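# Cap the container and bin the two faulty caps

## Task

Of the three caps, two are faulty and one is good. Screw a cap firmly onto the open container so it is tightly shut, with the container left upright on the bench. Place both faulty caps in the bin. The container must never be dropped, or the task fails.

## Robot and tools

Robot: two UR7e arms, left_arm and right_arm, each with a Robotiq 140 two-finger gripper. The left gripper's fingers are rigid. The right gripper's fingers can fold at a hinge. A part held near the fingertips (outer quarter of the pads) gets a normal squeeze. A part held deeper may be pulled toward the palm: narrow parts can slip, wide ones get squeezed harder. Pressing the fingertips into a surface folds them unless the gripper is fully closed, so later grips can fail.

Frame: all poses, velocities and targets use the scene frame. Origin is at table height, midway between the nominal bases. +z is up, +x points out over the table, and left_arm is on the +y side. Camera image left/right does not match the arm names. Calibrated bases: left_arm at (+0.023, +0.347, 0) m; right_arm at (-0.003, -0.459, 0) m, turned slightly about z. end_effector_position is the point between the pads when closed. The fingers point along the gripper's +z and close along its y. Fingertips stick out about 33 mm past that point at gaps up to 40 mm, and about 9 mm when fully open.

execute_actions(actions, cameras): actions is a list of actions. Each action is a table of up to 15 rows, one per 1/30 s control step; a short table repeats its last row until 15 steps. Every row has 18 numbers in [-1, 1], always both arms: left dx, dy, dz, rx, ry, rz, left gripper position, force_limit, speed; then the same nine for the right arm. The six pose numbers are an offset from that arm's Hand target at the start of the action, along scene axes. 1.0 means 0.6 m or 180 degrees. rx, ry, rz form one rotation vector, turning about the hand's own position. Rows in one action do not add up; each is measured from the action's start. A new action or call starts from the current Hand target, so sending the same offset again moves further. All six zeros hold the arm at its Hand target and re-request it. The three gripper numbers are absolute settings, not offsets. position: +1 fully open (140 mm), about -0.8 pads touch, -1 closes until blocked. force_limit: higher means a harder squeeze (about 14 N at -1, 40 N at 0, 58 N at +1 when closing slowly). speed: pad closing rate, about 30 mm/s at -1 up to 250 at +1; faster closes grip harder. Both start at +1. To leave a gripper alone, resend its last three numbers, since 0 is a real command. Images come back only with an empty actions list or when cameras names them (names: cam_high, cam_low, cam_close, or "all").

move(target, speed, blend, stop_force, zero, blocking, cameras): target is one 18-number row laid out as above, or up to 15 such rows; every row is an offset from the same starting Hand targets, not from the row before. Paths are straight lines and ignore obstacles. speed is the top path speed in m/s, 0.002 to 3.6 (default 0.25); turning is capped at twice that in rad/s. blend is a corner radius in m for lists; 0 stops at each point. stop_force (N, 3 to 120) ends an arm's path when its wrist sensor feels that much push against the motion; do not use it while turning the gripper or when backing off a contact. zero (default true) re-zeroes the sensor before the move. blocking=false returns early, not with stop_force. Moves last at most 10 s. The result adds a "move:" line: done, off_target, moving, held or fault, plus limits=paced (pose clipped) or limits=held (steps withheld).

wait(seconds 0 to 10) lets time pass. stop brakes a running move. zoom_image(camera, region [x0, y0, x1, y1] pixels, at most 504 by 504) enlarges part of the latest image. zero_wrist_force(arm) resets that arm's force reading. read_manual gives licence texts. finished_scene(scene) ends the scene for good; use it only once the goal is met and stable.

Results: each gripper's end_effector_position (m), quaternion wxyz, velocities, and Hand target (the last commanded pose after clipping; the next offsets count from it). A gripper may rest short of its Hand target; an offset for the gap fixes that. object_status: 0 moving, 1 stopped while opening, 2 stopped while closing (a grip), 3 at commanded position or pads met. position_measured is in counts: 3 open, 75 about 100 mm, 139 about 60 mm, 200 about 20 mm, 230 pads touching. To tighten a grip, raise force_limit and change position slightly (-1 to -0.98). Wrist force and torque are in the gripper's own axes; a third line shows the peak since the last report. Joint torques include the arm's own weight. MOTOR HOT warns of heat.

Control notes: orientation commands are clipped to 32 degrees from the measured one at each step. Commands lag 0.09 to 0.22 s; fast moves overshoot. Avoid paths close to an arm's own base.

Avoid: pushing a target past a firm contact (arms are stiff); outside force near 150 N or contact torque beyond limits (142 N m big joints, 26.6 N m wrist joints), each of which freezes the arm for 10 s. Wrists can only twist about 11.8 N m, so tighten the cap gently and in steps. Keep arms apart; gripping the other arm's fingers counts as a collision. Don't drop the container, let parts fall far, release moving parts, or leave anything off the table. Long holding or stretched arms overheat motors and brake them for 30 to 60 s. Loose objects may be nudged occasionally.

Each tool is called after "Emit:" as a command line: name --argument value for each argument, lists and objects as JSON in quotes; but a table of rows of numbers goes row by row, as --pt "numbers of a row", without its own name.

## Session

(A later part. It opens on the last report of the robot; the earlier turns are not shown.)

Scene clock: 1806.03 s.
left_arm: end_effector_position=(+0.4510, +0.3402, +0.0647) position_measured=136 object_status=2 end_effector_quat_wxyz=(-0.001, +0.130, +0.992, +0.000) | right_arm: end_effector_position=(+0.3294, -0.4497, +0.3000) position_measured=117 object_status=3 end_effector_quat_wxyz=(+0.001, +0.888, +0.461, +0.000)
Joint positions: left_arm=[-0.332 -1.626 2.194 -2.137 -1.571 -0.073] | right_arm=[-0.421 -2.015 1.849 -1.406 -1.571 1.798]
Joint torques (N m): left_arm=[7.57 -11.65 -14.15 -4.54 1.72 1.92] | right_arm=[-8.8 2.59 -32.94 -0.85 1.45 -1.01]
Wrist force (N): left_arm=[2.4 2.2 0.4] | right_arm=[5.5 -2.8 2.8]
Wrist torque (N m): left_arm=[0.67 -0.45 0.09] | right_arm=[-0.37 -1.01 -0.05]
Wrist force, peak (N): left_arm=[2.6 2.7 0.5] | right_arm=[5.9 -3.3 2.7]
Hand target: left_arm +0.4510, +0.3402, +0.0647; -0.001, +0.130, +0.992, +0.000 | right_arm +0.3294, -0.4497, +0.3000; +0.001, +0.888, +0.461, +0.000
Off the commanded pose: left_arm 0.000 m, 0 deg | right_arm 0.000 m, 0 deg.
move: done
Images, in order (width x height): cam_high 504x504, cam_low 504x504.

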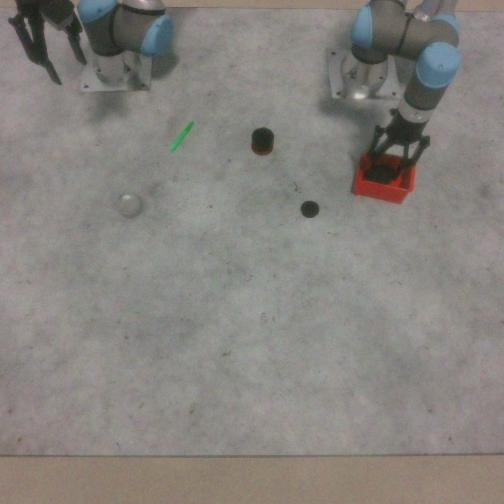

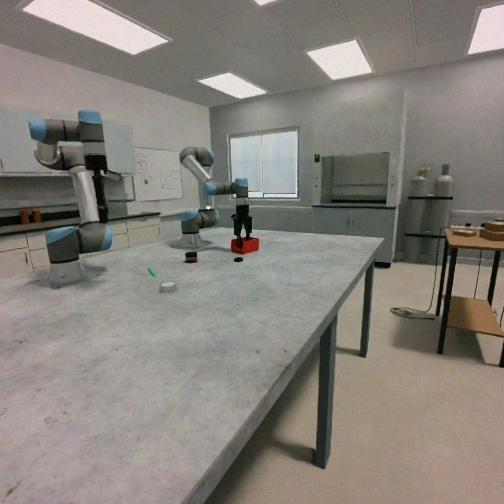

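Emit:
move --target '[0,0,-0.03,0,0,0,-1,-1,-1,0,0,0,0,0,0,0.1,-1,-0.5]' --speed 0.02 --stop_force 5

Emit:
move --pt "0 0 0 0 0 0 0.1 -1 -1 0 0 0 0 0 0 0.1 -1 -0.5" --pt "0 0 0.3 0 0 0 0.1 -1 -1 0 0 0 0 0 0 0.1 -1 -0.5" --speed 0.2 --cameras '["all"]'

Emit:
zoom_image --camera "cam_high" --region '[330, 80, 450, 220]'

Emit:
zoom_image --camera "cam_close" --region '[220, 210, 340, 330]'

Scene clock: 1815.40 s.
left_arm: end_effector_position=(+0.4509, +0.3403, +0.0550) position_measured=136 object_status=2 end_effector_quat_wxyz=(-0.001, +0.130, +0.992, +0.000) | right_arm: end_effector_position=(+0.3294, -0.4497, +0.3000) position_measured=117 object_status=3 end_effector_quat_wxyz=(+0.001, +0.888, +0.461, +0.000)
Joint positions: left_arm=[-0.332 -1.61 2.209 -2.167 -1.571 -0.073] | right_arm=[-0.421 -2.015 1.849 -1.406 -1.571 1.798]
Joint torques (N m): left_arm=[4.79 -23.92 -27.07 -1.51 1.25 1.43] | right_arm=[-8.42 2.67 -30.89 -0.99 1.49 -0.96]
Wrist force (N): left_arm=[2.2 2.3 0.3] | right_arm=[5.7 -3.3 2.7]
Wrist torque (N m): left_arm=[0.67 -0.40 0.04] | right_arm=[-0.49 -1.06 -0.04]
Wrist force, peak (N): left_arm=[2.6 2.2 -9.5] | right_arm=[6.0 -3.2 2.6]
Hand target: left_arm +0.4509, +0.3403, +0.0550; -0.001, +0.130, +0.992, +0.000 (not the last commanded pose) | right_arm +0.3294, -0.4497, +0.3000; +0.001, +0.888, +0.461, +0.000
Off the commanded pose: left_arm 0.008 m, 0 deg | right_arm 0.000 m, 0 deg.
move: contact (left_arm)

Scene clock: 1817.80 s.
left_arm: end_effector_position=(+0.4509, +0.3403, +0.2348) position_measured=117 object_status=3 end_effector_quat_wxyz=(-0.001, +0.130, +0.992, +0.000) | right_arm: end_effector_position=(+0.3294, -0.4497, +0.3000) position_measured=117 object_status=3 end_effector_quat_wxyz=(+0.001, +0.888, +0.461, +0.000)
Joint positions: left_arm=[-0.332 -1.769 1.853 -1.653 -1.571 -0.073] | right_arm=[-0.421 -2.015 1.849 -1.406 -1.571 1.798]
Joint torques (N m): left_arm=[-6.2 -8.31 -27.69 -0.86 -1.97 -2.6] | right_arm=[-7.94 1.71 -32.82 -1.11 1.24 -0.76]
Wrist force (N): left_arm=[1.8 2.3 0.3] | right_arm=[5.7 -2.9 2.6]
Wrist torque (N m): left_arm=[0.69 -0.35 0.08] | right_arm=[-0.39 -1.06 -0.05]
Wrist force, peak (N): left_arm=[2.6 2.9 -0.3] | right_arm=[6.0 -3.3 2.8]
Hand target: left_arm +0.4509, +0.3403, +0.2350; -0.001, +0.130, +0.992, +0.000 | right_arm +0.3294, -0.4497, +0.3000; +0.001, +0.888, +0.461, +0.000
Off the commanded pose: left_arm 0.000 m, 0 deg | right_arm 0.000 m, 0 deg.
move: done

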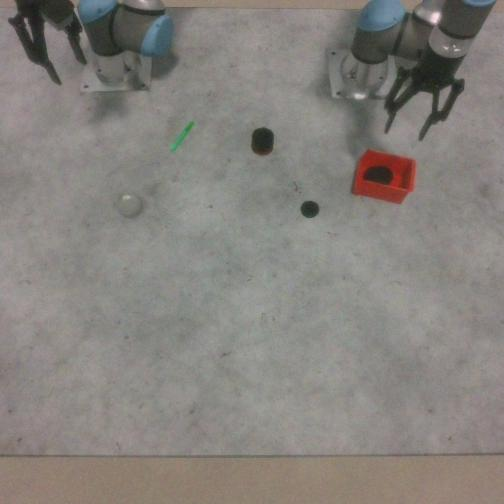

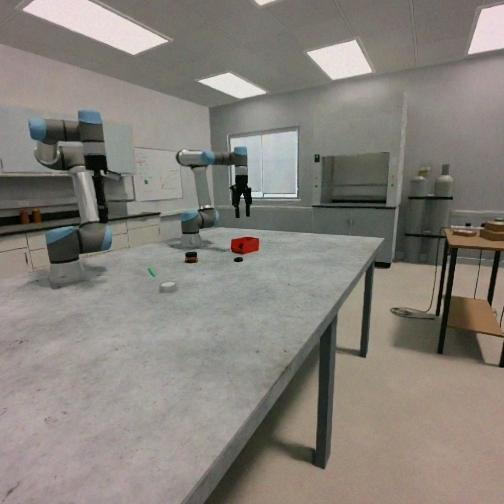

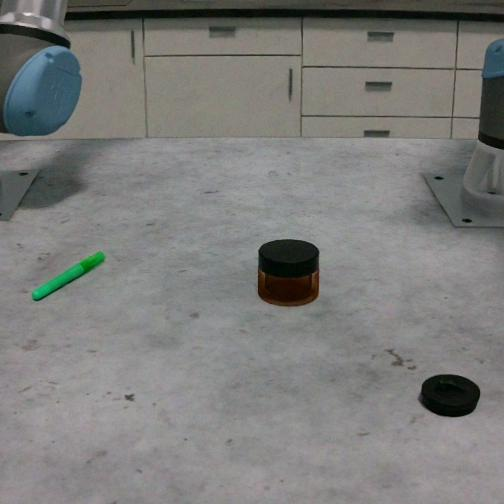

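Scaled by 3.600 from the camera's 504x504 image, which has a finer 720x720 frame.

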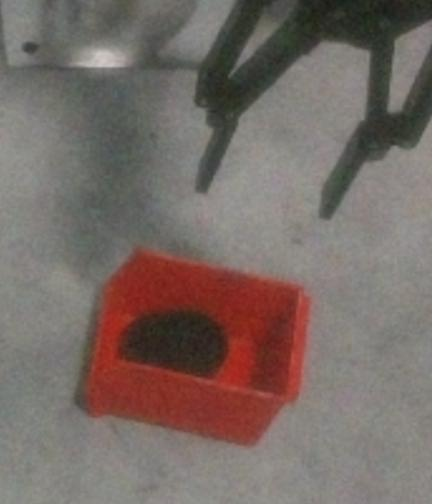

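Scaled by 4.200 from the camera's 504x504 image, which has a finer 720x720 frame.

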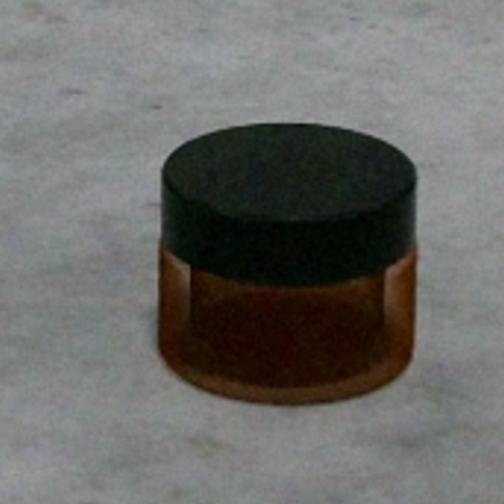

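Emit:
finished_scene --scene 1

The scene is finished: the task was done.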